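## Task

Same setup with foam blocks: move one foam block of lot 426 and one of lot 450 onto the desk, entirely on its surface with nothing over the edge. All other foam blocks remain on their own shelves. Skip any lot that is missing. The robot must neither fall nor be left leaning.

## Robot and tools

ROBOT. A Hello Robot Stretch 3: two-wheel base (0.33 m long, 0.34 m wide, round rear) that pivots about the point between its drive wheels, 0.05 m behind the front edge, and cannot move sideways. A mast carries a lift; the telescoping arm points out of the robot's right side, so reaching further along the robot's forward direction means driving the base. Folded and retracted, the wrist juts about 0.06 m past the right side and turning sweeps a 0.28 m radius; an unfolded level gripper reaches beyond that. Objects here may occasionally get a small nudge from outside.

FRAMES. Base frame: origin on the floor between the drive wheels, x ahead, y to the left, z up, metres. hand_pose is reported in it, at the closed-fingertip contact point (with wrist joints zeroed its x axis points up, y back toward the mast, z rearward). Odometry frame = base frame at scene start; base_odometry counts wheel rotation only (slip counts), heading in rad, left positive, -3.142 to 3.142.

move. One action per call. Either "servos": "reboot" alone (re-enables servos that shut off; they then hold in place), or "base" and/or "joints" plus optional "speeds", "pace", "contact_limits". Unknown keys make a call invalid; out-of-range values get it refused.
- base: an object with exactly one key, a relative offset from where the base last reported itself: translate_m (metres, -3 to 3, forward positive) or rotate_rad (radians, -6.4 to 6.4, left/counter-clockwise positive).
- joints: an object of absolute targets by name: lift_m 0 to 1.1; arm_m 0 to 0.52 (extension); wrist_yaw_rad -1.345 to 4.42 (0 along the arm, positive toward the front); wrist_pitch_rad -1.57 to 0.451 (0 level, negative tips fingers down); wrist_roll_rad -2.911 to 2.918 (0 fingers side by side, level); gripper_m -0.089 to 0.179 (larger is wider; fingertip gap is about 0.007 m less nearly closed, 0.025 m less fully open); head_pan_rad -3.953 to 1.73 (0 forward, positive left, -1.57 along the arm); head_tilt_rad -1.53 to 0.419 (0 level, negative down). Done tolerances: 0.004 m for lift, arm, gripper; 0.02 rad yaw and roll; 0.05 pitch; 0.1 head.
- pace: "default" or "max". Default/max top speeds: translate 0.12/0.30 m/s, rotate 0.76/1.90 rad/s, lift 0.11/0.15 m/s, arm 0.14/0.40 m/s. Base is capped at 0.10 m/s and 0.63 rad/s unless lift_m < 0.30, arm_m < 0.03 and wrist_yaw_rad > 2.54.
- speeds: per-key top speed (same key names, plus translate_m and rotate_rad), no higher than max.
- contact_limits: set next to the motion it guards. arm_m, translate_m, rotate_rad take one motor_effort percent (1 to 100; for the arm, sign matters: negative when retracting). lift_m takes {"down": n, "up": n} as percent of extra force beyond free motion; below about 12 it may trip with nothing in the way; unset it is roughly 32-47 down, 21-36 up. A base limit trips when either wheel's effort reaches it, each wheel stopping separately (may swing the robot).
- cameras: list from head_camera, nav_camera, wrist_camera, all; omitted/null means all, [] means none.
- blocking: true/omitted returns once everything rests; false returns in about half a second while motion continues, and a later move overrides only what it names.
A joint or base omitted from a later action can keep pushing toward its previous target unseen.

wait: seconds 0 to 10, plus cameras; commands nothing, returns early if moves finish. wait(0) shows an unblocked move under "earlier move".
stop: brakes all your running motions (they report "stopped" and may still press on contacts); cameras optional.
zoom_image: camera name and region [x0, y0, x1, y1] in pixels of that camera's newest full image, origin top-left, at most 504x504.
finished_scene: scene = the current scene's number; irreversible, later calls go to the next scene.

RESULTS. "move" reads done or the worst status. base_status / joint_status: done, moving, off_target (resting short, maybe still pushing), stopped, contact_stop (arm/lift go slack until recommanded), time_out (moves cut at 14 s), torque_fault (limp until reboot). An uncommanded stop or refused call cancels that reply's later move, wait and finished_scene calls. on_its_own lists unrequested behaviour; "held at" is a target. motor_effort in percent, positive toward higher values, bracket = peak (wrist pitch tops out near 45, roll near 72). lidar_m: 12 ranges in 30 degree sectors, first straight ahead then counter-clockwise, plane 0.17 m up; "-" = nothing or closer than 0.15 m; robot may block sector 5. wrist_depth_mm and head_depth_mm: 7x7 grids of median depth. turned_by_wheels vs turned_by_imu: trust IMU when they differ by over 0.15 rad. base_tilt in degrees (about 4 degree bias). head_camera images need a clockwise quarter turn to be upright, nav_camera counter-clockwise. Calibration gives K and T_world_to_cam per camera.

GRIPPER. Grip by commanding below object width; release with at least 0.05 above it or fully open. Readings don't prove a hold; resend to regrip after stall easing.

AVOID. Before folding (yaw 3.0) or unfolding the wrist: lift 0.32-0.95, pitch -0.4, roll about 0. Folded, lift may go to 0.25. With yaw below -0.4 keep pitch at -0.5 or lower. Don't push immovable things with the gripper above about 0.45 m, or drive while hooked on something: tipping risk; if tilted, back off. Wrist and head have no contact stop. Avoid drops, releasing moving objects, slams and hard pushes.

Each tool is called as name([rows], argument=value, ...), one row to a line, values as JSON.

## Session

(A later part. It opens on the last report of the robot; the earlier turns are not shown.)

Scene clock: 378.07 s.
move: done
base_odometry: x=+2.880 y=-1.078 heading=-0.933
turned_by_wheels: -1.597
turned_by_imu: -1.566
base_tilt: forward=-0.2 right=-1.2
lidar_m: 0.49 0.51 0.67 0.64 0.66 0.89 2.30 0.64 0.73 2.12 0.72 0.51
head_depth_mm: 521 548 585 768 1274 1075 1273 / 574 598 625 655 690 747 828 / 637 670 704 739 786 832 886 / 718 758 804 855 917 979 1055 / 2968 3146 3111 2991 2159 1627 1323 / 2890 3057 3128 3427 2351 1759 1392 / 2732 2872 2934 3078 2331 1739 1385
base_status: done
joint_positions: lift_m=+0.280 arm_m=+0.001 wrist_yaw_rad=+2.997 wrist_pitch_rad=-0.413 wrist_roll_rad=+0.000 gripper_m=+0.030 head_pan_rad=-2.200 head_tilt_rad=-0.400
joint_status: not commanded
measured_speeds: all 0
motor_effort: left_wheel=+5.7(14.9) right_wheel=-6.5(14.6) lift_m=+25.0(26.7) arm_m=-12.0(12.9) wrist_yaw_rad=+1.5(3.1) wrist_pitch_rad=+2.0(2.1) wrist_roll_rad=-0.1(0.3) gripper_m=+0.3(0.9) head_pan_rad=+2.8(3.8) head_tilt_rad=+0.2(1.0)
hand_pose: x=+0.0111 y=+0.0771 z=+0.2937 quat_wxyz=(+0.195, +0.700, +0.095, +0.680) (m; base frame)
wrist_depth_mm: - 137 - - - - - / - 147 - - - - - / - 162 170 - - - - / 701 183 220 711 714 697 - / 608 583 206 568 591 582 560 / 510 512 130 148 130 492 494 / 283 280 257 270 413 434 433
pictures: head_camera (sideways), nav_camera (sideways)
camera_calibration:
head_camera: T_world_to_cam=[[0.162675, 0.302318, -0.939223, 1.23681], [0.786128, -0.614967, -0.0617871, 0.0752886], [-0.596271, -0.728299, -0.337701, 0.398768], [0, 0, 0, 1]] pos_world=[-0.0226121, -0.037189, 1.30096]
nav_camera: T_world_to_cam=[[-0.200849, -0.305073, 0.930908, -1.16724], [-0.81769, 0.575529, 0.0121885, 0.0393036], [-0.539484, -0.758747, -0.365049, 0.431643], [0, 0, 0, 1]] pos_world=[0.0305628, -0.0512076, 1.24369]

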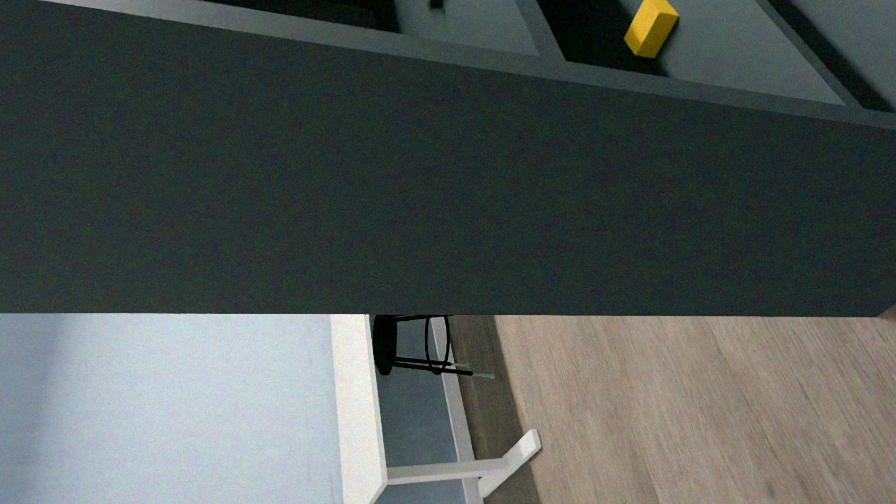

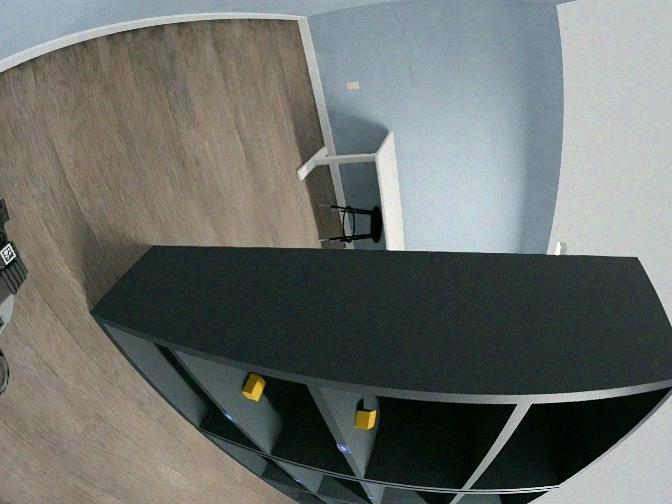

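move(base={"translate_m": -0.95}, joints={"head_pan_rad": -2.3, "head_tilt_rad": -0.45}, speeds={"translate_m": 0.28}, cameras=["nav_camera","head_camera"])

Scene clock: 389.73 s.
move: done
base_odometry: x=+2.314 y=-0.315 heading=-0.933
turned_by_wheels: +0.000
turned_by_imu: -0.001
base_tilt: forward=-0.2 right=-1.0
lidar_m: 1.43 0.90 0.64 0.62 0.63 0.85 2.21 0.60 0.63 0.84 0.55 0.54
head_depth_mm: 670 1359 1397 1043 1356 1551 1377 / 531 588 1292 829 1344 1091 1299 / 492 530 577 634 709 810 1179 / 534 578 620 663 680 784 823 / 589 651 701 734 591 905 796 / 650 743 807 787 531 983 793 / 671 789 844 777 525 916 789
base_status: done
joint_positions: lift_m=+0.280 arm_m=+0.001 wrist_yaw_rad=+2.997 wrist_pitch_rad=-0.413 wrist_roll_rad=+0.000 gripper_m=+0.030 head_pan_rad=-2.300 head_tilt_rad=-0.450
joint_status: all done
measured_speeds: all 0
motor_effort: left_wheel=-5.2(11.4) right_wheel=-6.5(16.1) lift_m=+24.6(25.8) arm_m=-6.3(10.4) wrist_yaw_rad=+1.6(3.8) wrist_pitch_rad=+2.0(2.2) wrist_roll_rad=+0.0(0.3) gripper_m=+0.4(1.0) head_pan_rad=-3.1(3.9) head_tilt_rad=-3.5(8.0)
hand_pose: x=+0.0111 y=+0.0771 z=+0.2937 quat_wxyz=(+0.195, +0.700, +0.095, +0.680) (m; base frame)
wrist_depth_mm: - 137 - - - - - / - 147 - - - - - / - 162 169 - - - 792 / 699 182 191 710 711 697 694 / 603 581 205 570 581 580 575 / 506 510 130 149 130 498 495 / 282 280 257 269 416 433 429
pictures: head_camera (sideways), nav_camera (sideways)
camera_calibration:
head_camera: T_world_to_cam=[[0.22321, 0.319305, -0.92099, 1.2126], [0.722732, -0.68821, -0.06344, 0.0778162], [-0.654091, -0.651468, -0.384387, 0.459825], [0, 0, 0, 1]] pos_world=[-0.0261384, -0.0340747, 1.29848]
nav_camera: T_world_to_cam=[[-0.261166, -0.317878, 0.911453, -1.14146], [-0.756333, 0.654088, 0.0114015, 0.0399392], [-0.599794, -0.686384, -0.411247, 0.492123], [0, 0, 0, 1]] pos_world=[0.0272686, -0.0511848, 1.24232]

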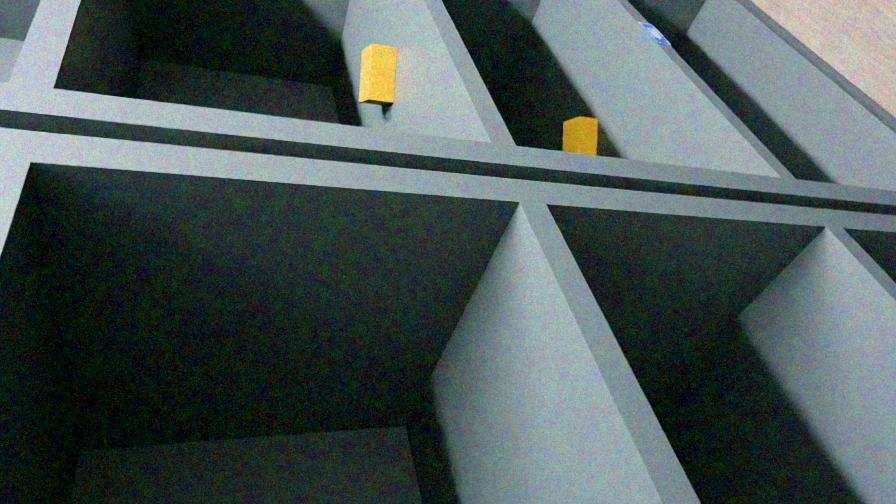

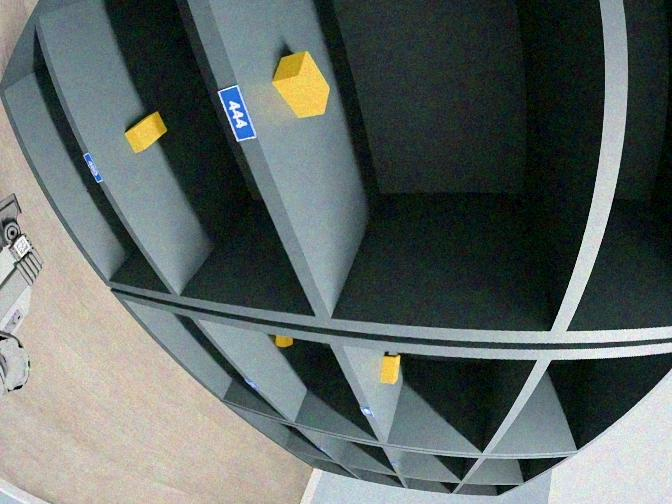

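zoom_image(camera="nav_camera", region=[70, 130, 180, 200])

zoom_image(camera="nav_camera", region=[230, 330, 410, 480])

zoom_image(camera="head_camera", region=[610, 0, 710, 70])

Scaled by 4.582 from the camera's 672x504 image, which has a finer 792x594 frame.

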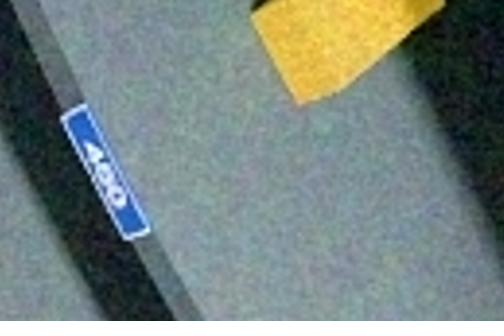

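Scaled by 2.800 from the camera's 672x504 image, which has a finer 792x594 frame.

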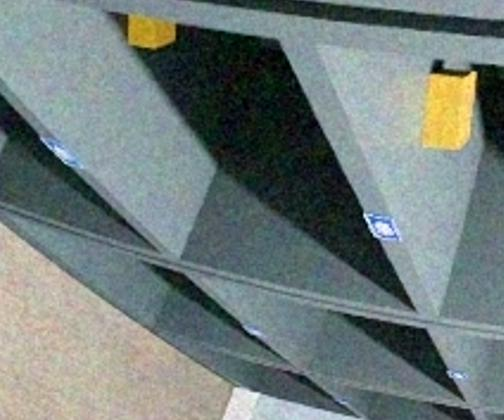

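Scaled by 5.040 from the camera's 896x504 image, which has a finer 1280x720 frame.

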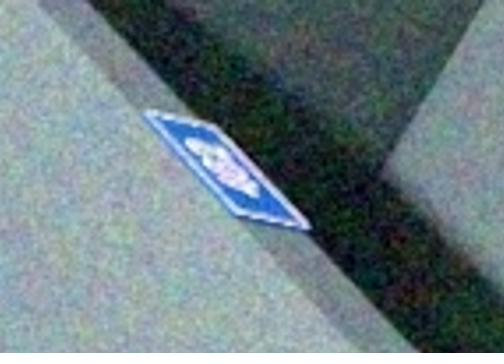

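move(joints={"head_pan_rad": -1.6, "head_tilt_rad": -0.8}, cameras=["head_camera"])

Scene clock: 401.47 s.
move: done
base_odometry: x=+2.314 y=-0.315 heading=-0.933
turned_by_wheels: +0.000
turned_by_imu: +0.000
base_tilt: forward=-0.4 right=-1.1
lidar_m: 1.43 0.90 0.65 0.62 0.64 0.85 2.20 0.60 0.63 0.84 0.55 0.54
head_depth_mm: 701 756 566 1020 912 1011 1111 / 703 751 561 1009 910 1154 1112 / 698 749 522 1004 899 816 1102 / 694 747 508 477 859 811 1101 / 691 746 543 986 890 805 1096 / 692 737 538 979 880 805 1088 / 690 728 531 969 874 798 1086
base_status: not commanded
joint_positions: lift_m=+0.280 arm_m=+0.001 wrist_yaw_rad=+2.997 wrist_pitch_rad=-0.413 wrist_roll_rad=+0.000 gripper_m=+0.030 head_pan_rad=-1.585 head_tilt_rad=-0.811
joint_status: all done
measured_speeds: all 0
motor_effort: left_wheel=-5.1(5.5) right_wheel=-7.0(7.6) lift_m=+26.1(26.5) arm_m=-3.9(4.2) wrist_yaw_rad=+1.2(2.2) wrist_pitch_rad=+2.1(2.1) wrist_roll_rad=+0.2(0.3) gripper_m=+0.4(0.9) head_pan_rad=+0.8(5.2) head_tilt_rad=-3.6(8.6)
hand_pose: x=+0.0111 y=+0.0771 z=+0.2937 quat_wxyz=(+0.195, +0.700, +0.095, +0.680) (m; base frame)
wrist_depth_mm: - 137 - - - - - / - 148 - - - - - / - 162 170 - - - 798 / 705 182 192 699 712 694 692 / 605 571 205 578 588 578 576 / 511 511 130 148 130 495 495 / 283 282 257 271 414 435 430
pictures: head_camera (sideways)
camera_calibration:
head_camera: T_world_to_cam=[[-0.0363951, 0.687554, -0.72522, 0.958959], [0.997273, -0.0216328, -0.0705573, 0.0853848], [-0.0642005, -0.725811, -0.684892, 0.847202], [0, 0, 0, 1]] pos_world=[0.00414014, -0.042581, 1.28172]

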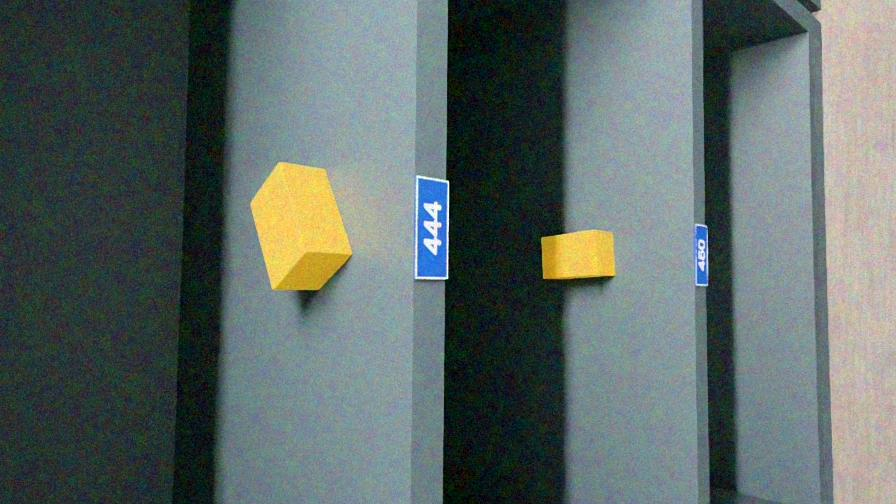

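zoom_image(camera="head_camera", region=[670, 215, 740, 295])

Scaled by 6.300 from the camera's 896x504 image, which has a finer 1280x720 frame.

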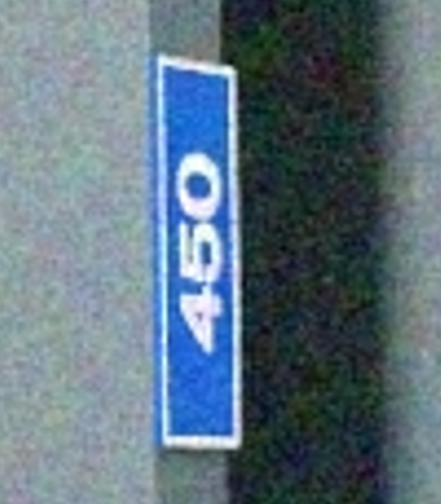

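move(base={"rotate_rad": -1.0}, pace="max", cameras=[])

move(base={"translate_m": -0.18}, joints={"lift_m": 0.5}, cameras=[])

move(base={"rotate_rad": 1.0}, cameras=[])

move(base={"translate_m": 0.066}, joints={"wrist_yaw_rad": 0.0, "gripper_m": 0.16, "head_tilt_rad": -0.6})

Scene clock: 433.80 s.
move: done
base_odometry: x=+2.314 y=-0.315 heading=-1.933
turned_by_wheels: -1.000
turned_by_imu: -0.980
base_tilt: forward=-0.4 right=-1.3
lidar_m: 0.54 1.48 1.43 0.85 0.63 0.62 0.65 0.91 1.45 0.60 0.67 0.84
head_depth_mm: 1555 2059 2374 1913 1573 1327 1143 / 1183 1369 1657 1851 1553 1312 1138 / 1223 1402 1487 1753 1538 1308 1134 / 1275 835 1423 1177 1480 1298 1129 / 552 625 706 819 1013 1215 1125 / 488 558 608 798 891 1190 1095 / 516 602 551 895 885 790 1050
base_status: done
joint_positions: lift_m=+0.280 arm_m=+0.001 wrist_yaw_rad=+2.997 wrist_pitch_rad=-0.413 wrist_roll_rad=+0.000 gripper_m=+0.030 head_pan_rad=-1.600 head_tilt_rad=-0.800
joint_status: not commanded
measured_speeds: all 0
motor_effort: left_wheel=+5.6(15.0) right_wheel=-9.6(14.0) lift_m=+27.9(28.7) arm_m=-4.1(4.3) wrist_yaw_rad=+1.4(2.8) wrist_pitch_rad=+2.0(2.1) wrist_roll_rad=+0.0(0.4) gripper_m=+0.3(0.7) head_pan_rad=-2.6(3.5) head_tilt_rad=+1.3(2.4)
hand_pose: x=+0.0111 y=+0.0771 z=+0.2937 quat_wxyz=(+0.195, +0.700, +0.095, +0.680) (m; base frame)
wrist_depth_mm: 509 137 - - - - - / 528 147 - - - - - / - 162 820 907 886 874 878 / 573 181 661 711 707 698 700 / 585 579 205 574 589 588 575 / 516 510 130 149 130 500 498 / 283 281 257 270 412 433 431
pictures: none
No camera images: "cameras" was empty.

Scene clock: 436.73 s.
move: done
base_odometry: x=+2.378 y=-0.146 heading=-1.933
turned_by_wheels: +0.000
turned_by_imu: +0.000
base_tilt: forward=-0.3 right=-1.2
lidar_m: 0.72 1.56 1.53 0.64 0.48 0.47 0.49 0.69 2.08 1.36 0.65 0.99
head_depth_mm: 1933 2859 2477 1928 1562 1325 1144 / 1715 2057 2356 1908 1552 1312 1145 / 1172 1364 1643 1824 1549 1303 1142 / 1198 1413 1474 1756 1537 1299 1128 / 1255 1481 1397 1605 1469 1290 1124 / 1168 850 1390 1090 1359 1236 1120 / 1067 716 734 810 939 1180 1110
base_status: done
joint_positions: lift_m=+0.500 arm_m=+0.001 wrist_yaw_rad=+2.997 wrist_pitch_rad=-0.413 wrist_roll_rad=+0.000 gripper_m=+0.030 head_pan_rad=-1.600 head_tilt_rad=-0.800
joint_status: all done
measured_speeds: all 0
motor_effort: left_wheel=-5.7(7.7) right_wheel=-5.7(15.7) lift_m=+29.1(32.6) arm_m=-12.1(12.6) wrist_yaw_rad=+1.5(3.0) wrist_pitch_rad=+2.1(2.2) wrist_roll_rad=+0.1(0.3) gripper_m=+0.6(1.1) head_pan_rad=-2.6(3.2) head_tilt_rad=+0.1(2.0)
hand_pose: x=+0.0111 y=+0.0771 z=+0.5137 quat_wxyz=(+0.195, +0.700, +0.095, +0.680) (m; base frame)
wrist_depth_mm: 395 137 - - - - - / 417 147 - - - - - / 441 162 170 - - - - / 457 186 190 - - - - / 466 209 202 870 904 883 883 / 493 - 130 147 130 747 750 / 503 601 260 668 630 655 658
pictures: none
No camera images: "cameras" was empty.

Scene clock: 439.43 s.
move: done
base_odometry: x=+2.378 y=-0.146 heading=-0.933
turned_by_wheels: +1.000
turned_by_imu: +0.983
base_tilt: forward=-0.4 right=-1.3
lidar_m: 1.53 0.68 0.49 0.47 0.48 0.65 1.68 1.41 0.65 0.99 0.72 1.59
head_depth_mm: 822 796 634 882 918 1217 1146 / 836 811 626 1086 964 1235 1144 / 832 799 619 1115 958 1228 1132 / 825 786 612 1104 953 1224 1126 / 821 775 603 1094 932 1222 1119 / 818 764 597 1085 941 1213 1117 / 813 751 591 1077 911 1204 1115
base_status: done
joint_positions: lift_m=+0.500 arm_m=+0.001 wrist_yaw_rad=+2.997 wrist_pitch_rad=-0.413 wrist_roll_rad=+0.000 gripper_m=+0.030 head_pan_rad=-1.600 head_tilt_rad=-0.800
joint_status: not commanded
measured_speeds: all 0
motor_effort: left_wheel=-8.2(13.2) right_wheel=+9.7(12.2) lift_m=+28.3(29.8) arm_m=-12.9(13.0) wrist_yaw_rad=+1.7(3.2) wrist_pitch_rad=+2.1(2.1) wrist_roll_rad=+0.0(0.3) gripper_m=+0.4(0.9) head_pan_rad=-1.8(2.8) head_tilt_rad=-0.5(1.2)
hand_pose: x=+0.0111 y=+0.0771 z=+0.5137 quat_wxyz=(+0.195, +0.700, +0.095, +0.680) (m; base frame)
wrist_depth_mm: 427 137 455 475 489 506 518 / 474 148 490 513 524 541 - / 504 162 520 543 - - - / 533 178 187 - - - - / - - 202 148 153 - - / - - 130 146 128 759 758 / 680 671 263 664 633 666 654
pictures: none
No camera images: "cameras" was empty.

Scene clock: 441.93 s.
move: done
base_odometry: x=+2.417 y=-0.199 heading=-0.933
turned_by_wheels: +0.000
turned_by_imu: +0.000
base_tilt: forward=-0.4 right=-1.3
lidar_m: 1.46 0.68 0.49 0.47 0.48 0.65 1.69 1.44 0.69 0.99 0.68 1.53
head_depth_mm: 821 904 937 676 1027 915 1054 / 818 900 923 669 1108 909 1168 / 811 895 909 661 1102 903 1167 / 806 885 896 652 1093 871 1165 / 802 881 880 645 1088 866 1153 / 799 875 867 640 1080 864 1151 / 796 874 857 634 1068 856 1142
base_status: done
joint_positions: lift_m=+0.500 arm_m=+0.001 wrist_yaw_rad=+0.003 wrist_pitch_rad=-0.413 wrist_roll_rad=+0.000 gripper_m=+0.160 head_pan_rad=-1.600 head_tilt_rad=-0.597
joint_status: all done
measured_speeds: all 0
motor_effort: left_wheel=+0.2(6.8) right_wheel=+10.4(14.4) lift_m=+26.5(28.6) arm_m=-12.3(12.8) wrist_yaw_rad=-3.9(7.5) wrist_pitch_rad=+2.0(2.2) wrist_roll_rad=+0.2(0.3) gripper_m=+0.3(82.1) head_pan_rad=-1.7(2.3) head_tilt_rad=-1.9(7.2)
hand_pose: x=-0.0208 y=-0.3705 z=+0.5137 quat_wxyz=(+0.693, +0.146, -0.691, -0.144) (m; base frame)
wrist_depth_mm: - - - - - - - / 309 307 305 306 301 298 298 / - - - - - 800 - / - - - - - 867 - / - 145 - - - 141 - / - 125 - - - 135 - / 115 - - - - - 109
pictures: head_camera (sideways), nav_camera (sideways), wrist_camera
camera_calibration:
head_camera: T_world_to_cam=[[-0.0310248, 0.518407, -0.854571, 1.12753], [0.996401, -0.0514372, -0.0673772, 0.0812618], [-0.0788855, -0.853585, -0.514946, 0.626255], [0, 0, 0, 1]] pos_world=[0.00341435, -0.045775, 1.29151]
nav_camera: T_world_to_cam=[[0.00110709, -0.540074, 0.841617, -1.05201], [-0.999891, 0.011779, 0.00887399, 0.0447046], [-0.014706, -0.841535, -0.540003, 0.656062], [0, 0, 0, 1]] pos_world=[0.0555125, -0.016592, 1.23927]
wrist_camera: T_world_to_cam=[[-0.998883, -0.0399742, -0.0252005, -0.0160641], [-0.00250287, 0.577297, -0.81653, 0.665824], [0.0471883, -0.815555, -0.576753, 0.16125], [0, 0, 0, 1]] pos_world=[-0.0219888, -0.253513, 0.636262]

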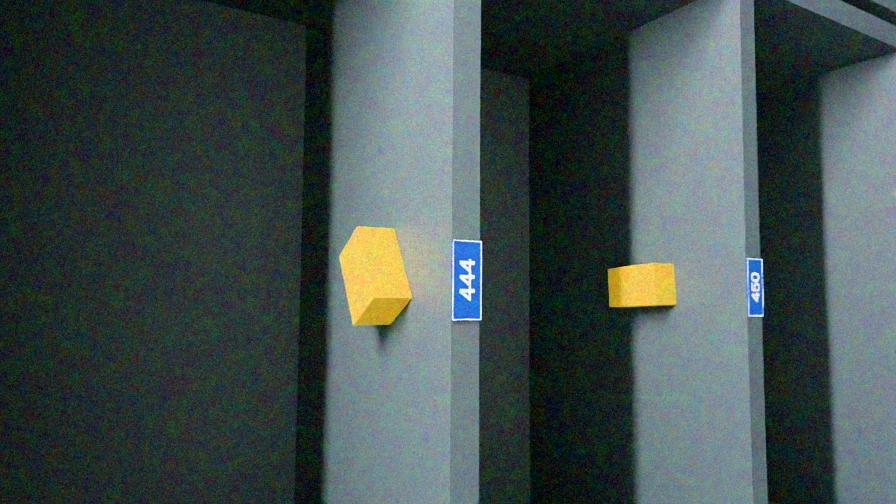

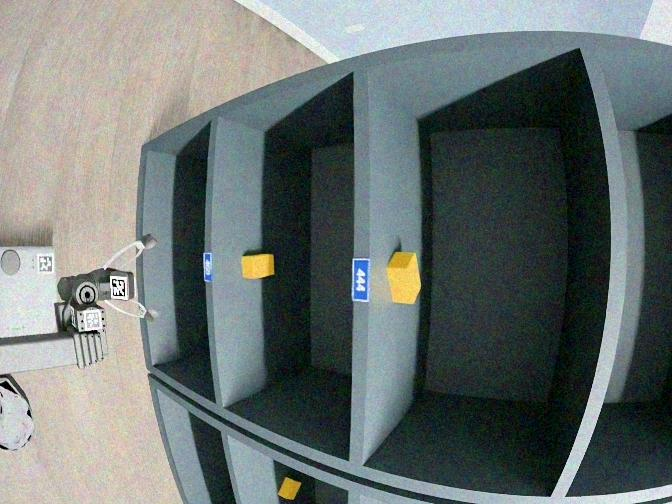

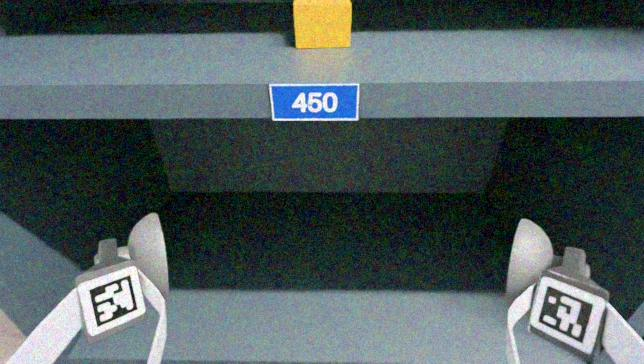

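move(base={"translate_m": 0.018}, joints={"lift_m": 0.547, "wrist_pitch_rad": -0.32}, cameras=[])

move(joints={"arm_m": 0.18}, contact_limits={"arm_m": 30}, cameras=["wrist_camera"])

Scene clock: 456.10 s.
move: done
base_odometry: x=+2.428 y=-0.214 heading=-0.934
turned_by_wheels: +0.000
turned_by_imu: +0.000
base_tilt: forward=-0.4 right=-1.2
lidar_m: 1.44 0.68 0.49 0.47 0.48 0.65 1.69 1.44 0.70 0.99 0.66 1.50
head_depth_mm: 822 906 927 671 1033 911 1069 / 817 897 916 662 1100 910 1168 / 813 891 898 657 1096 900 1165 / 807 887 888 648 1087 872 1154 / 804 883 874 643 1084 862 1154 / 799 875 861 633 1068 861 1146 / 792 872 848 626 1062 856 1141
base_status: done
joint_positions: lift_m=+0.547 arm_m=+0.001 wrist_yaw_rad=+0.003 wrist_pitch_rad=-0.341 wrist_roll_rad=+0.000 gripper_m=+0.160 head_pan_rad=-1.600 head_tilt_rad=-0.600
joint_status: all done
measured_speeds: all 0
motor_effort: left_wheel=+2.8(7.0) right_wheel=+9.5(12.4) lift_m=+29.2(31.1) arm_m=-10.8(12.0) wrist_yaw_rad=-2.1(4.0) wrist_pitch_rad=+3.5(5.2) wrist_roll_rad=+0.0(0.3) gripper_m=+0.4(1.1) head_pan_rad=-1.4(1.6) head_tilt_rad=-4.7(6.0)
hand_pose: x=-0.0209 y=-0.3789 z=+0.5772 quat_wxyz=(+0.697, +0.121, -0.696, -0.119) (m; base frame)
wrist_depth_mm: - - - - - - - / - - - - - - - / - - - - - - - / - - - - - 330 329 / - 145 - - - 141 - / - 125 - - - 135 - / 112 124 - - - - 110
pictures: none
No camera images: "cameras" was empty.

Scene clock: 458.67 s.
move: done
base_odometry: x=+2.428 y=-0.214 heading=-0.934
turned_by_wheels: +0.000
turned_by_imu: +0.000
base_tilt: forward=-0.3 right=-1.2
lidar_m: 1.44 0.68 0.49 0.47 0.48 0.65 1.69 1.44 0.70 0.99 0.67 1.50
head_depth_mm: 822 904 927 668 1038 914 1061 / 817 896 910 663 1102 910 1169 / 812 891 894 655 1093 898 520 / 807 887 887 648 1085 870 516 / 801 882 870 641 1080 862 1125 / 800 878 859 633 1072 859 1142 / 795 871 844 627 1069 853 1140
base_status: not commanded
joint_positions: lift_m=+0.547 arm_m=+0.180 wrist_yaw_rad=+0.003 wrist_pitch_rad=-0.341 wrist_roll_rad=+0.000 gripper_m=+0.160 head_pan_rad=-1.600 head_tilt_rad=-0.600
joint_status: all done
measured_speeds: all 0
motor_effort: left_wheel=+2.5(3.1) right_wheel=+9.3(10.1) lift_m=+25.8(29.6) arm_m=+13.0(15.0) wrist_yaw_rad=-3.5(4.2) wrist_pitch_rad=+3.5(3.6) wrist_roll_rad=+0.3(0.3) gripper_m=+0.6(1.2) head_pan_rad=-0.5(1.4) head_tilt_rad=-4.8(5.7)
contact_limits: arm_m 30 (drawing in: default 31, maximum 55; extending or still: default 39, maximum 69)
hand_pose: x=-0.0209 y=-0.5584 z=+0.5772 quat_wxyz=(+0.697, +0.121, -0.696, -0.119) (m; base frame)
wrist_depth_mm: - - - - - - 498 / - - - - - - 523 / - - - - - - - / 307 305 302 - 298 298 297 / 245 235 243 241 240 239 239 / 204 127 203 201 201 187 198 / 115 181 183 178 178 178 109
pictures: wrist_camera
camera_calibration:
wrist_camera: T_world_to_cam=[[-0.998888, -0.0414517, -0.0224619, -0.0243822], [-0.00220107, 0.516911, -0.856036, 0.815292], [0.0470949, -0.855035, -0.516428, -0.0121393], [0, 0, 0, 1]] pos_world=[-0.0219889, -0.432824, 0.691102]

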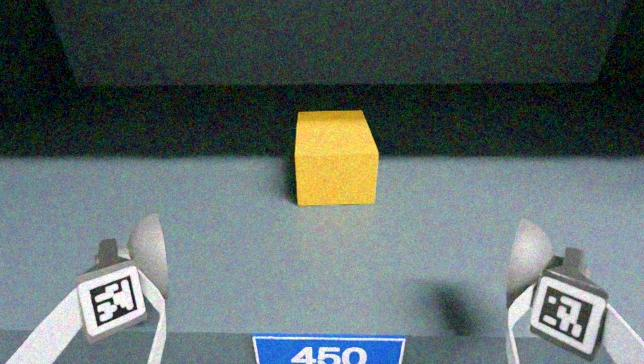

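move(joints={"arm_m": 0.318}, contact_limits={"arm_m": 30}, cameras=[])

move(joints={"gripper_m": 0.025}, cameras=["wrist_camera"])

move(joints={"lift_m": 0.60}, speeds={"lift_m": 0.06}, cameras=["wrist_camera"])

move(joints={"arm_m": 0.0}, cameras=["wrist_camera"])

Scene clock: 468.90 s.
move: done
base_odometry: x=+2.428 y=-0.214 heading=-0.934
turned_by_wheels: +0.000
turned_by_imu: +0.000
base_tilt: forward=-0.3 right=-1.3
lidar_m: 1.44 0.68 0.49 0.47 0.48 0.65 1.69 1.44 0.70 0.99 0.66 1.51
head_depth_mm: 822 905 922 670 1032 911 1061 / 815 895 909 663 1102 907 1167 / 808 895 897 655 1091 645 534 / 809 888 884 644 1087 640 1126 / 805 881 867 640 1080 842 1149 / 797 875 860 634 1071 859 1141 / 797 873 843 627 1062 853 1142
base_status: not commanded
joint_positions: lift_m=+0.547 arm_m=+0.318 wrist_yaw_rad=+0.003 wrist_pitch_rad=-0.341 wrist_roll_rad=+0.000 gripper_m=+0.160 head_pan_rad=-1.600 head_tilt_rad=-0.600
joint_status: all done
measured_speeds: all 0
motor_effort: left_wheel=+2.6(3.1) right_wheel=+8.9(9.9) lift_m=+26.2(26.2) arm_m=+11.9(14.6) wrist_yaw_rad=-1.8(4.4) wrist_pitch_rad=+3.4(3.6) wrist_roll_rad=+0.0(0.3) gripper_m=+0.6(1.1) head_pan_rad=-0.3(0.9) head_tilt_rad=-3.9(5.5)
contact_limits: arm_m 30 (drawing in: default 31, maximum 55; extending or still: default 39, maximum 69)
hand_pose: x=-0.0209 y=-0.6964 z=+0.5772 quat_wxyz=(+0.697, +0.121, -0.696, -0.119) (m; base frame)
wrist_depth_mm: 391 394 395 389 387 385 385 / - - - - - - - / - - - - - - - / 305 302 301 314 297 295 293 / 245 233 241 164 239 239 237 / 203 127 202 143 193 187 198 / 115 165 169 136 166 166 110
pictures: none
No camera images: "cameras" was empty.

Scene clock: 470.77 s.
move: done
base_odometry: x=+2.428 y=-0.214 heading=-0.934
turned_by_wheels: +0.000
turned_by_imu: +0.000
base_tilt: forward=-0.2 right=-1.2
lidar_m: 1.44 0.68 0.49 0.47 0.48 0.65 1.69 1.44 0.70 0.99 0.67 1.51
head_depth_mm: 822 904 924 670 1030 908 1062 / 816 901 909 663 1101 906 1175 / 813 891 901 653 1098 643 535 / 807 885 887 645 1089 641 1135 / 804 883 871 640 1079 860 1151 / 798 877 858 634 1071 860 1149 / 796 873 847 627 1060 856 1136
base_status: not commanded
joint_positions: lift_m=+0.547 arm_m=+0.318 wrist_yaw_rad=+0.003 wrist_pitch_rad=-0.341 wrist_roll_rad=+0.000 gripper_m=+0.026 head_pan_rad=-1.600 head_tilt_rad=-0.600
joint_status: all done
measured_speeds: all 0
motor_effort: left_wheel=+2.8(3.5) right_wheel=+9.1(10.3) lift_m=+28.1(28.1) arm_m=+11.4(13.1) wrist_yaw_rad=-3.3(4.9) wrist_pitch_rad=+3.6(3.6) wrist_roll_rad=-0.1(0.3) gripper_m=-12.5(82.6) head_pan_rad=+0.6(1.2) head_tilt_rad=-3.9(4.9)
contact_limits: arm_m 30 (drawing in: default 31, maximum 55; extending or still: default 39, maximum 69)
hand_pose: x=-0.0209 y=-0.6964 z=+0.5772 quat_wxyz=(+0.697, +0.121, -0.696, -0.119) (m; base frame)
wrist_depth_mm: 390 395 391 391 388 385 384 / - - - - - - - / - - - - - - - / 304 303 302 316 299 297 296 / 245 242 233 165 160 238 238 / 203 209 128 143 129 199 198 / 175 169 164 136 145 171 171
pictures: wrist_camera
camera_calibration:
wrist_camera: T_world_to_cam=[[-0.998888, -0.0414517, -0.0224619, -0.0301025], [-0.00220107, 0.516911, -0.856036, 0.886625], [0.0470949, -0.855035, -0.516428, -0.130134], [0, 0, 0, 1]] pos_world=[-0.0219889, -0.570824, 0.691102]

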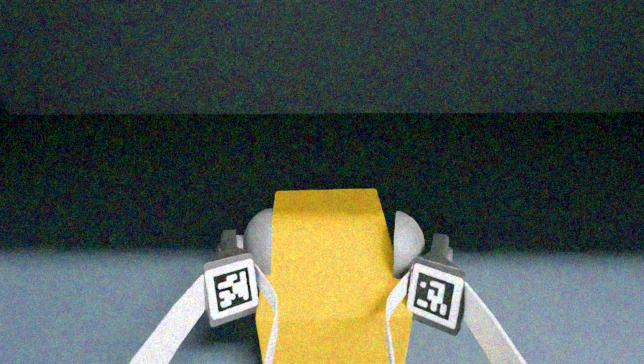

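Scene clock: 472.23 s.
move: done
base_odometry: x=+2.428 y=-0.214 heading=-0.934
turned_by_wheels: +0.000
turned_by_imu: +0.000
base_tilt: forward=-0.4 right=-1.2
lidar_m: 1.44 0.68 0.49 0.47 0.48 0.65 1.69 1.44 0.70 0.99 0.66 1.51
head_depth_mm: 822 906 922 670 1033 913 1064 / 814 899 911 661 1102 905 1143 / 810 896 898 656 1096 586 510 / 807 885 888 646 1088 611 1155 / 802 881 871 642 1080 864 1155 / 797 875 858 634 1071 861 1148 / 795 868 846 629 1066 855 1136
base_status: not commanded
joint_positions: lift_m=+0.600 arm_m=+0.318 wrist_yaw_rad=+0.003 wrist_pitch_rad=-0.341 wrist_roll_rad=+0.000 gripper_m=+0.026 head_pan_rad=-1.600 head_tilt_rad=-0.600
joint_status: all done
measured_speeds: all 0
motor_effort: left_wheel=+2.5(3.2) right_wheel=+9.5(9.8) lift_m=+29.7(31.8) arm_m=+9.8(11.6) wrist_yaw_rad=-2.1(4.2) wrist_pitch_rad=+3.5(3.6) wrist_roll_rad=-0.1(0.3) gripper_m=-12.0(12.8) head_pan_rad=+0.9(1.4) head_tilt_rad=-3.3(4.7)
contact_limits: arm_m 30 (drawing in: default 31, maximum 55; extending or still: default 39, maximum 69)
hand_pose: x=-0.0209 y=-0.6964 z=+0.6302 quat_wxyz=(+0.697, +0.121, -0.696, -0.119) (m; base frame)
wrist_depth_mm: 392 394 391 392 387 387 383 / - - - - - - - / - - - - - - - / - - - - - - - / 314 315 156 164 158 307 317 / 272 272 128 143 130 266 266 / 234 220 220 137 145 228 229
pictures: wrist_camera
camera_calibration:
wrist_camera: T_world_to_cam=[[-0.998888, -0.0414517, -0.0224619, -0.0289121], [-0.00220107, 0.516911, -0.856036, 0.931995], [0.0470949, -0.855035, -0.516428, -0.102763], [0, 0, 0, 1]] pos_world=[-0.0219889, -0.570824, 0.744102]

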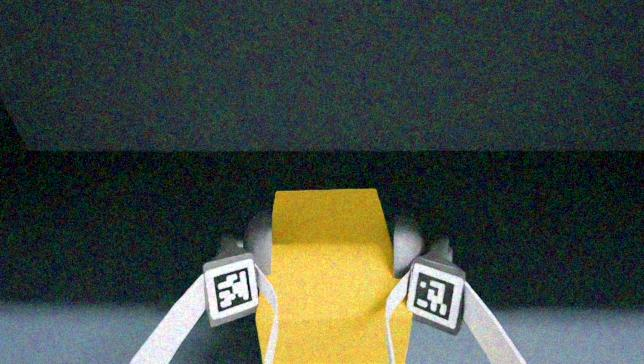

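Scene clock: 475.80 s.
move: done
base_odometry: x=+2.428 y=-0.214 heading=-0.934
turned_by_wheels: +0.000
turned_by_imu: +0.000
base_tilt: forward=-0.4 right=-1.2
lidar_m: 1.44 0.68 0.49 0.47 0.48 0.65 1.69 1.44 0.70 0.99 0.67 1.50
head_depth_mm: 820 904 926 670 1033 913 1061 / 815 898 913 662 1102 904 1171 / 813 896 899 655 1096 901 1162 / 810 885 886 647 1090 870 631 / 801 880 872 642 1078 866 1125 / 798 874 861 635 1067 858 1152 / 795 873 847 626 1063 855 1143
base_status: not commanded
joint_positions: lift_m=+0.600 arm_m=+0.001 wrist_yaw_rad=+0.003 wrist_pitch_rad=-0.341 wrist_roll_rad=+0.000 gripper_m=+0.026 head_pan_rad=-1.600 head_tilt_rad=-0.600
joint_status: all done
measured_speeds: all 0
motor_effort: left_wheel=+2.3(3.1) right_wheel=+9.1(10.3) lift_m=+24.8(29.7) arm_m=-11.9(13.6) wrist_yaw_rad=-2.9(4.6) wrist_pitch_rad=+3.3(3.7) wrist_roll_rad=-0.2(0.3) gripper_m=-12.2(13.0) head_pan_rad=+1.6(1.9) head_tilt_rad=-4.2(4.3)
hand_pose: x=-0.0209 y=-0.3789 z=+0.6302 quat_wxyz=(+0.697, +0.121, -0.696, -0.119) (m; base frame)
wrist_depth_mm: - - - - - - - / - - - - - - - / - - - - - - - / - - - - - - - / - - 153 164 156 - - / - - 128 143 129 845 - / - 97 - 137 130 713 -
pictures: wrist_camera
camera_calibration:
wrist_camera: T_world_to_cam=[[-0.998888, -0.0414517, -0.0224619, -0.0157553], [-0.00220107, 0.516911, -0.856036, 0.767928], [0.0470949, -0.855035, -0.516428, 0.168625], [0, 0, 0, 1]] pos_world=[-0.0219889, -0.253424, 0.744102]

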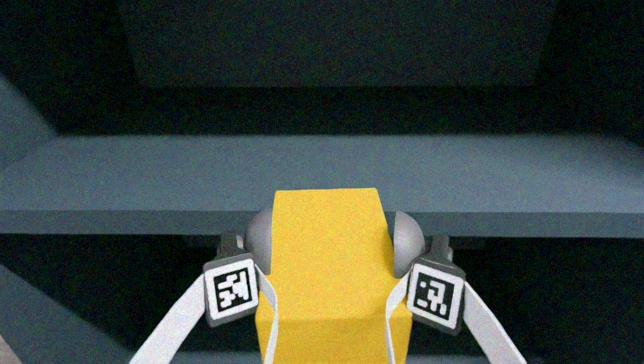

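move(joints={"wrist_yaw_rad": 1.5}, base={"translate_m": 0.99}, cameras=[])

move(base={"rotate_rad": -1.597}, cameras=["nav_camera"])

move(base={"translate_m": 1.05}, cameras=[])

move(base={"translate_m": 1.05}, cameras=[])

move(base={"rotate_rad": 1.597}, joints={"lift_m": 0.86, "head_tilt_rad": -0.5}, cameras=["nav_camera"])

Scene clock: 505.80 s.
move: done
base_odometry: x=+3.017 y=-1.009 heading=-0.934
turned_by_wheels: +0.000
turned_by_imu: +0.000
base_tilt: forward=-0.2 right=-1.3
lidar_m: 0.46 0.48 0.51 0.49 0.51 0.68 1.77 0.76 0.77 1.97 0.67 0.48
head_depth_mm: 2767 2964 3317 2546 1808 1324 1219 / 2728 2927 3237 2507 1869 1484 1244 / 2722 2992 3241 2481 1845 1486 1234 / 2707 2968 3219 2452 1843 1475 1228 / 2680 2975 3145 2432 1818 1462 1214 / 2608 2778 2771 2299 1814 1450 1218 / 1630 1635 1635 1651 1626 1429 1215
base_status: done
joint_positions: lift_m=+0.600 arm_m=+0.001 wrist_yaw_rad=+1.497 wrist_pitch_rad=-0.341 wrist_roll_rad=+0.000 gripper_m=+0.026 head_pan_rad=-1.600 head_tilt_rad=-0.600
joint_status: all done
measured_speeds: all 0
motor_effort: left_wheel=+1.2(9.0) right_wheel=+9.2(13.7) lift_m=+29.0(30.1) arm_m=-0.3(10.0) wrist_yaw_rad=+2.2(5.1) wrist_pitch_rad=+3.5(3.6) wrist_roll_rad=+0.1(0.3) gripper_m=-12.4(13.0) head_pan_rad=+3.8(4.1) head_tilt_rad=-1.2(3.9)
hand_pose: x=+0.2114 y=-0.1628 z=+0.6302 quat_wxyz=(+0.593, +0.562, -0.428, +0.386) (m; base frame)
wrist_depth_mm: - - - - - - - / - - - - - - - / - - - - - - - / - - - - - - - / - - 153 165 156 - - / - - 128 143 130 - - / - - - 137 131 - -
pictures: none
No camera images: "cameras" was empty.

Scene clock: 509.43 s.
move: done
base_odometry: x=+3.017 y=-1.009 heading=-2.530
turned_by_wheels: -1.597
turned_by_imu: -1.572
base_tilt: forward=-0.2 right=-1.3
lidar_m: 2.07 0.68 0.49 0.46 0.47 0.52 0.49 0.51 0.67 1.69 0.76 0.76
head_depth_mm: 1156 1156 1153 1156 1149 1148 1156 / 1591 1584 1569 1566 1565 1431 1237 / 2504 2483 2471 2247 1853 1490 1229 / 3504 3820 3663 2484 1814 1463 1231 / 3511 3852 3611 2443 1828 1451 1227 / 3483 3671 3217 2393 1797 1457 1219 / 1964 2136 2255 2244 1748 1445 1208
base_status: done
joint_positions: lift_m=+0.600 arm_m=+0.001 wrist_yaw_rad=+1.497 wrist_pitch_rad=-0.341 wrist_roll_rad=+0.000 gripper_m=+0.026 head_pan_rad=-1.600 head_tilt_rad=-0.600
joint_status: not commanded
measured_speeds: all 0
motor_effort: left_wheel=+8.9(12.3) right_wheel=-10.4(13.3) lift_m=+28.8(29.5) arm_m=-5.6(5.8) wrist_yaw_rad=+1.7(3.2) wrist_pitch_rad=+3.4(3.6) wrist_roll_rad=+0.2(0.3) gripper_m=-12.2(13.1) head_pan_rad=+3.0(4.1) head_tilt_rad=-1.8(2.6)
hand_pose: x=+0.2114 y=-0.1628 z=+0.6302 quat_wxyz=(+0.593, +0.562, -0.428, +0.386) (m; base frame)
wrist_depth_mm: - - - - - - - / - - - - - - - / - - - - - - - / - - - - - - - / - - 158 165 160 - - / - - 128 143 130 - - / 837 775 135 137 144 755 760
pictures: nav_camera (sideways)
camera_calibration:
nav_camera: T_world_to_cam=[[0.00128147, -0.542948, 0.839765, -1.04959], [-0.999897, 0.0113182, 0.0088436, 0.0447339], [-0.0143063, -0.83969, -0.542878, 0.659887], [0, 0, 0, 1]] pos_world=[0.0555148, -0.0162806, 1.23925]

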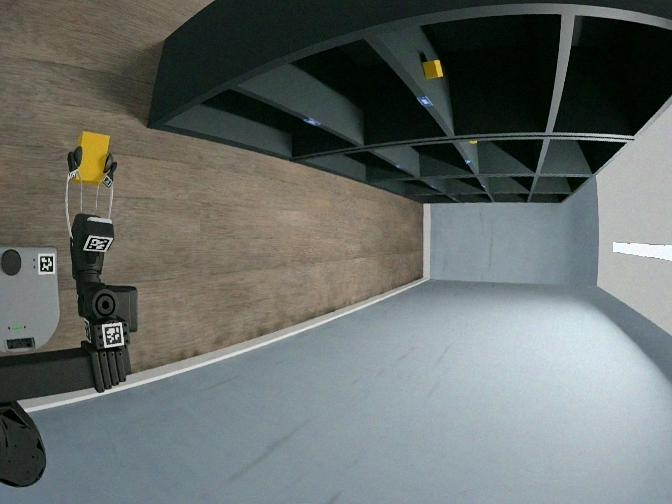

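Scene clock: 521.07 s.
move: done
base_odometry: x=+2.157 y=-1.612 heading=-2.530
turned_by_wheels: +0.000
turned_by_imu: +0.000
base_tilt: forward=-0.2 right=-1.3
lidar_m: 2.21 0.74 0.52 0.50 0.51 0.68 1.53 1.58 0.55 0.52 2.73 1.97
head_depth_mm: 416 458 510 576 661 776 936 / 412 454 505 570 655 767 923 / 421 456 501 565 646 758 913 / 910 904 898 893 888 886 952 / 3444 3750 3625 2442 1824 1466 1216 / 3509 3773 3609 2422 1813 1446 1215 / 3332 3613 3547 2378 1801 1444 1211
base_status: done
joint_positions: lift_m=+0.600 arm_m=+0.001 wrist_yaw_rad=+1.497 wrist_pitch_rad=-0.341 wrist_roll_rad=+0.000 gripper_m=+0.026 head_pan_rad=-1.600 head_tilt_rad=-0.600
joint_status: not commanded
measured_speeds: all 0
motor_effort: left_wheel=+4.9(12.2) right_wheel=+4.6(10.6) lift_m=+27.6(29.3) arm_m=-6.2(12.6) wrist_yaw_rad=+0.4(3.1) wrist_pitch_rad=+3.6(3.6) wrist_roll_rad=+0.1(0.5) gripper_m=-12.5(13.1) head_pan_rad=+2.2(3.7) head_tilt_rad=+0.2(2.1)
hand_pose: x=+0.2114 y=-0.1628 z=+0.6302 quat_wxyz=(+0.593, +0.562, -0.428, +0.386) (m; base frame)
wrist_depth_mm: - - - - - - - / - - - - - - - / - - - - - - - / - - - - - - - / - - 158 165 164 - - / 948 - 128 143 130 935 919 / 830 786 135 137 144 812 790
pictures: none
No camera images: "cameras" was empty.

Scene clock: 532.70 s.
move: done
base_odometry: x=+1.297 y=-2.215 heading=-2.530
turned_by_wheels: +0.000
turned_by_imu: +0.001
base_tilt: forward=-0.4 right=-1.4
lidar_m: 1.18 0.79 0.56 0.53 0.55 0.73 1.86 1.21 1.52 3.72 1.10 1.14
head_depth_mm: 2614 2580 2557 2409 1867 1491 1243 / 3293 3487 3281 2527 1850 1492 1240 / 3483 3758 3714 2485 1846 1477 1236 / 3438 3561 3681 2434 1843 1471 1222 / 3458 3775 3630 2433 1830 1468 1229 / 3456 3727 3356 2403 1815 1455 1213 / 3390 3701 1722 2281 1784 1445 1220
base_status: done
joint_positions: lift_m=+0.600 arm_m=+0.001 wrist_yaw_rad=+1.497 wrist_pitch_rad=-0.341 wrist_roll_rad=+0.000 gripper_m=+0.026 head_pan_rad=-1.600 head_tilt_rad=-0.600
joint_status: not commanded
measured_speeds: all 0
motor_effort: left_wheel=+3.0(9.5) right_wheel=+6.9(11.2) lift_m=+26.3(28.0) arm_m=+1.0(6.9) wrist_yaw_rad=+1.4(3.8) wrist_pitch_rad=+3.5(3.6) wrist_roll_rad=+0.1(0.3) gripper_m=-12.3(13.1) head_pan_rad=+1.2(2.7) head_tilt_rad=+1.3(1.6)
hand_pose: x=+0.2114 y=-0.1628 z=+0.6302 quat_wxyz=(+0.593, +0.562, -0.428, +0.386) (m; base frame)
wrist_depth_mm: 954 - - - - - - / - - - - - - - / - - - - - - - / - - - - - - - / - - 158 164 164 - - / 933 - 128 143 130 933 933 / 820 771 135 136 144 804 801
pictures: none
No camera images: "cameras" was empty.

Scene clock: 536.33 s.
move: done
base_odometry: x=+1.297 y=-2.215 heading=-0.934
turned_by_wheels: +1.597
turned_by_imu: +1.571
base_tilt: forward=-0.3 right=-1.0
lidar_m: 0.53 0.55 0.74 1.92 1.36 1.54 3.72 1.11 1.23 1.18 0.77 0.56
head_depth_mm: 992 1068 1166 1283 1426 1547 1358 / 981 1066 1159 1275 1412 1541 1352 / 978 1057 1148 1264 1400 1526 1346 / 969 1051 1145 1262 1399 1507 1345 / 965 1044 1134 1247 1378 1494 1303 / 960 1036 1126 1238 1370 1483 1299 / 955 1029 1124 1224 1366 1464 1289
base_status: done
joint_positions: lift_m=+0.860 arm_m=+0.001 wrist_yaw_rad=+1.497 wrist_pitch_rad=-0.341 wrist_roll_rad=+0.000 gripper_m=+0.026 head_pan_rad=-1.600 head_tilt_rad=-0.500
joint_status: all done
measured_speeds: all 0
motor_effort: left_wheel=-8.5(13.0) right_wheel=+9.3(12.6) lift_m=+28.7(33.5) arm_m=-6.0(6.0) wrist_yaw_rad=+2.1(3.3) wrist_pitch_rad=+3.4(3.6) wrist_roll_rad=-0.3(0.3) gripper_m=-12.3(13.1) head_pan_rad=+0.9(1.7) head_tilt_rad=+4.0(6.6)
hand_pose: x=+0.2114 y=-0.1628 z=+0.8902 quat_wxyz=(+0.593, +0.562, -0.428, +0.386) (m; base frame)
wrist_depth_mm: - - - - - - - / - - - - - - - / - - - - - - - / - - - - - - - / - - 153 164 156 - - / - - 128 143 130 - - / - - - 137 130 - -
pictures: nav_camera (sideways)
camera_calibration:
nav_camera: T_world_to_cam=[[0.0037609, -0.456105, 0.889918, -1.11501], [-0.999869, 0.0122763, 0.0105175, 0.0426206], [-0.015722, -0.889841, -0.455999, 0.546797], [0, 0, 0, 1]] pos_world=[0.0554052, -0.0225215, 1.24116]

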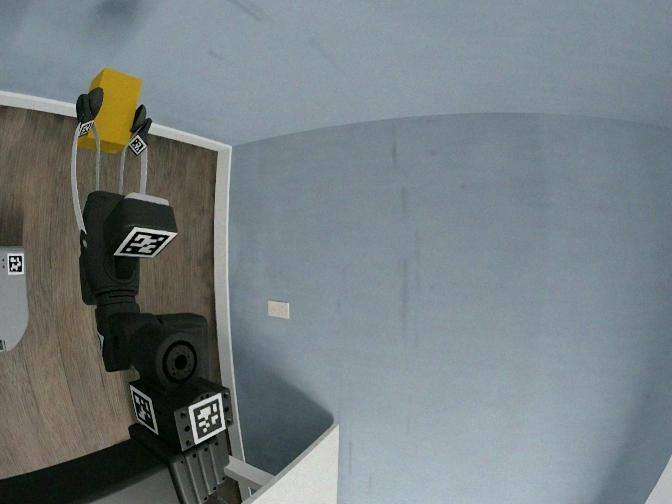

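move(base={"translate_m": -1.33}, cameras=["head_camera","nav_camera"])

Scene clock: 553.83 s.
move: time_out
base_odometry: x=+0.506 y=-1.145 heading=-0.934
turned_by_wheels: +0.000
turned_by_imu: -0.001
base_tilt: forward=-0.5 right=-1.2
lidar_m: 1.85 1.91 1.13 1.08 1.11 1.50 2.42 1.05 0.59 0.72 0.87 1.67
head_depth_mm: 1013 1095 1198 1281 954 734 613 / 1010 1093 1188 1278 947 729 608 / 999 1083 1182 1261 940 726 603 / 996 1069 1173 1251 934 720 601 / 988 1065 1162 1242 927 718 616 / 985 1061 1160 1231 920 710 614 / 980 1054 1147 1216 913 707 610
base_status: translate_m time_out (by the wheels' count: -1.3300 of -1.3300)
joint_positions: lift_m=+0.860 arm_m=+0.001 wrist_yaw_rad=+1.497 wrist_pitch_rad=-0.341 wrist_roll_rad=+0.000 gripper_m=+0.026 head_pan_rad=-1.600 head_tilt_rad=-0.500
joint_status: not commanded
measured_speeds: all 0
motor_effort: left_wheel=-0.5(12.7) right_wheel=-0.7(11.9) lift_m=+24.7(26.9) arm_m=-11.2(12.7) wrist_yaw_rad=+1.4(3.7) wrist_pitch_rad=+3.4(3.6) wrist_roll_rad=-0.1(0.5) gripper_m=-12.8(13.2) head_pan_rad=-0.7(1.4) head_tilt_rad=+0.7(3.8)
hand_pose: x=+0.2114 y=-0.1628 z=+0.8902 quat_wxyz=(+0.593, +0.562, -0.428, +0.386) (m; base frame)
wrist_depth_mm: - - - - - - - / - - - - - - - / - - - - - - - / - - - - - - - / - - 158 165 164 - - / - - 128 143 129 - - / - - - 136 144 - -
pictures: head_camera (sideways), nav_camera (sideways)
camera_calibration:
head_camera: T_world_to_cam=[[-0.0336646, 0.433312, -0.900615, 1.18759], [0.996231, -0.0575256, -0.0649159, 0.0780693], [-0.0799373, -0.899406, -0.429742, 0.515385], [0, 0, 0, 1]] pos_world=[0.00340327, -0.0465662, 1.29612]
nav_camera: T_world_to_cam=[[0.0037609, -0.456105, 0.889918, -1.11501], [-0.999869, 0.0122763, 0.0105175, 0.0426206], [-0.015722, -0.889841, -0.455999, 0.546797], [0, 0, 0, 1]] pos_world=[0.0554052, -0.0225215, 1.24116]

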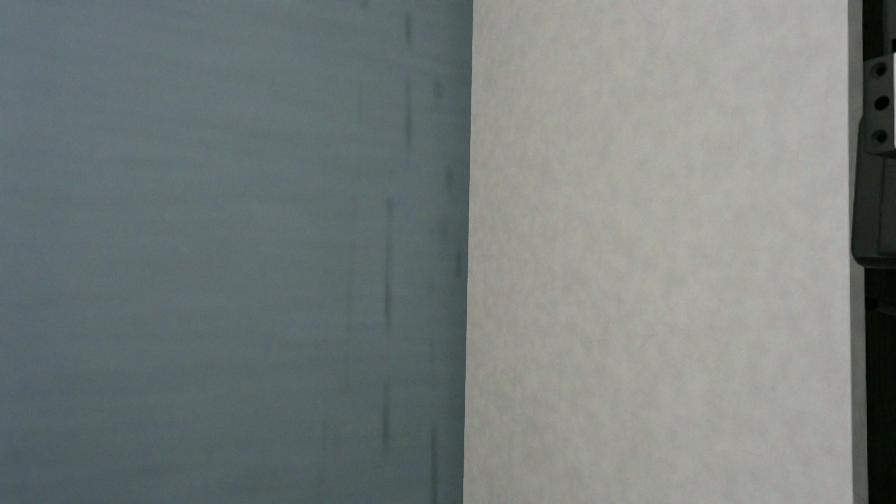

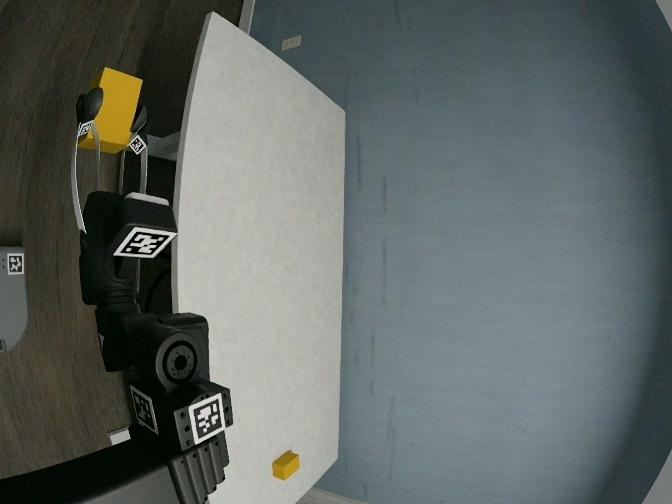

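move(joints={"wrist_yaw_rad": 0, "arm_m": 0.28}, cameras=[])

move(joints={"lift_m": 0.755}, cameras=[])

move(joints={"lift_m": 0.728}, speeds={"lift_m": 0.025}, contact_limits={"lift_m": {"down": 13}}, cameras=["wrist_camera"])

Scene clock: 563.60 s.
move: done
base_odometry: x=+0.506 y=-1.145 heading=-0.934
turned_by_wheels: +0.000
turned_by_imu: +0.000
base_tilt: forward=-0.3 right=-1.3
lidar_m: 1.85 1.91 1.13 1.08 1.11 1.50 2.43 1.05 0.59 0.72 0.87 1.67
head_depth_mm: 1012 1097 1193 1283 957 299 - / 1009 1090 1189 1265 374 306 623 / 1000 1083 1178 1258 424 701 622 / 994 1078 1170 1254 447 695 617 / 984 1065 1160 1238 890 714 618 / 986 1065 1154 1237 920 711 613 / 977 1056 1148 1223 914 709 611
base_status: not commanded
joint_positions: lift_m=+0.860 arm_m=+0.280 wrist_yaw_rad=+0.003 wrist_pitch_rad=-0.341 wrist_roll_rad=+0.000 gripper_m=+0.026 head_pan_rad=-1.600 head_tilt_rad=-0.500
joint_status: all done
measured_speeds: all 0
motor_effort: left_wheel=-0.3(0.7) right_wheel=-0.9(1.6) lift_m=+25.3(25.9) arm_m=+12.2(14.3) wrist_yaw_rad=-3.8(6.2) wrist_pitch_rad=+3.4(3.6) wrist_roll_rad=+0.1(0.3) gripper_m=-12.4(13.0) head_pan_rad=-1.0(1.8) head_tilt_rad=-0.4(1.1)
hand_pose: x=-0.0208 y=-0.6584 z=+0.8902 quat_wxyz=(+0.697, +0.121, -0.696, -0.119) (m; base frame)
wrist_depth_mm: - - - - - - - / - - - - - - - / - - - - - - - / - - - - - - - / - - 153 164 156 - - / - - 128 143 129 - - / - - - 137 131 - -
pictures: none
No camera images: "cameras" was empty.

Scene clock: 565.40 s.
move: done
base_odometry: x=+0.506 y=-1.145 heading=-0.934
turned_by_wheels: +0.000
turned_by_imu: +0.000
base_tilt: forward=-0.5 right=-1.1
lidar_m: 1.85 1.91 1.13 1.08 1.11 1.50 2.43 1.04 0.59 0.73 0.87 1.67
head_depth_mm: 1015 1096 1190 1282 960 732 611 / 1004 1088 1189 1271 949 443 342 / 1001 1086 1180 1260 942 469 621 / 999 1075 1169 1248 932 494 618 / 989 1068 1158 1242 926 713 614 / 979 1063 1157 1229 920 712 614 / 977 1054 1145 1223 915 705 609
base_status: not commanded
joint_positions: lift_m=+0.755 arm_m=+0.280 wrist_yaw_rad=+0.003 wrist_pitch_rad=-0.341 wrist_roll_rad=+0.000 gripper_m=+0.026 head_pan_rad=-1.600 head_tilt_rad=-0.500
joint_status: all done
measured_speeds: all 0
motor_effort: left_wheel=-0.2(0.8) right_wheel=+0.0(1.2) lift_m=+23.9(26.4) arm_m=+8.0(12.4) wrist_yaw_rad=-3.5(4.7) wrist_pitch_rad=+3.5(3.6) wrist_roll_rad=+0.0(0.3) gripper_m=-12.4(12.9) head_pan_rad=-1.5(1.8) head_tilt_rad=-0.5(1.5)
hand_pose: x=-0.0208 y=-0.6584 z=+0.7852 quat_wxyz=(+0.697, +0.121, -0.696, -0.119) (m; base frame)
wrist_depth_mm: - - - - - - - / - - - - - - - / - - - - - - - / - - - - - - - / - - 152 164 157 - - / - - 129 143 130 - - / - - - 136 131 - -
pictures: none
No camera images: "cameras" was empty.

Scene clock: 566.90 s.
move: done
base_odometry: x=+0.506 y=-1.145 heading=-0.934
turned_by_wheels: +0.000
turned_by_imu: +0.000
base_tilt: forward=-0.3 right=-1.3
lidar_m: 1.85 1.91 1.12 1.08 1.11 1.50 2.42 1.05 0.59 0.72 0.87 1.67
head_depth_mm: 1013 1099 1200 1273 957 732 627 / 1003 1092 1186 1270 949 685 354 / 999 1085 1179 1261 941 478 603 / 989 1074 1167 1243 930 497 603 / 986 1061 1160 1235 925 715 615 / 979 1062 1152 1232 920 712 612 / 972 1054 1150 1225 913 707 611
base_status: not commanded
joint_positions: lift_m=+0.728 arm_m=+0.280 wrist_yaw_rad=+0.003 wrist_pitch_rad=-0.325 wrist_roll_rad=+0.000 gripper_m=+0.026 head_pan_rad=-1.600 head_tilt_rad=-0.500
joint_status: all done
measured_speeds: all 0
motor_effort: left_wheel=-0.5(0.8) right_wheel=-1.2(1.2) lift_m=+20.7(25.6) arm_m=+5.1(8.3) wrist_yaw_rad=-3.3(4.3) wrist_pitch_rad=+0.4(3.6) wrist_roll_rad=+0.0(0.3) gripper_m=-12.5(13.0) head_pan_rad=-0.8(2.0) head_tilt_rad=-0.9(1.3)
contact_limits: lift_m down 13 (down: maximum 72; up: maximum 65)
hand_pose: x=-0.0208 y=-0.6601 z=+0.7622 quat_wxyz=(+0.698, +0.115, -0.697, -0.114) (m; base frame)
wrist_depth_mm: - - - - - - - / - - - - - - - / - - - - - - - / - - - - - - - / - - 152 164 156 - - / - - 128 142 130 - - / - - 125 134 129 - -
pictures: wrist_camera
camera_calibration:
wrist_camera: T_world_to_cam=[[-0.998883, -0.0419094, -0.0218151, -0.0252258], [-0.00219994, 0.502477, -0.864588, 1.02318], [0.0471959, -0.863574, -0.502008, -0.0202925], [0, 0, 0, 1]] pos_world=[-0.021989, -0.532704, 0.873888]

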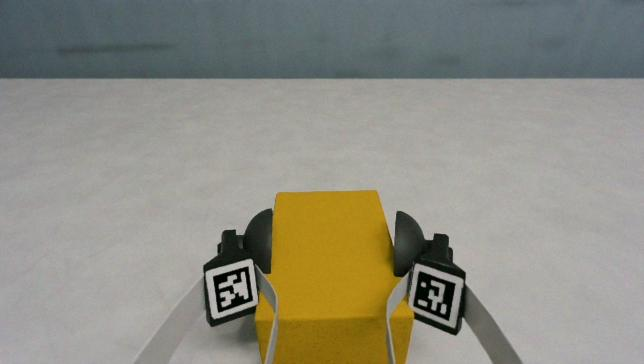

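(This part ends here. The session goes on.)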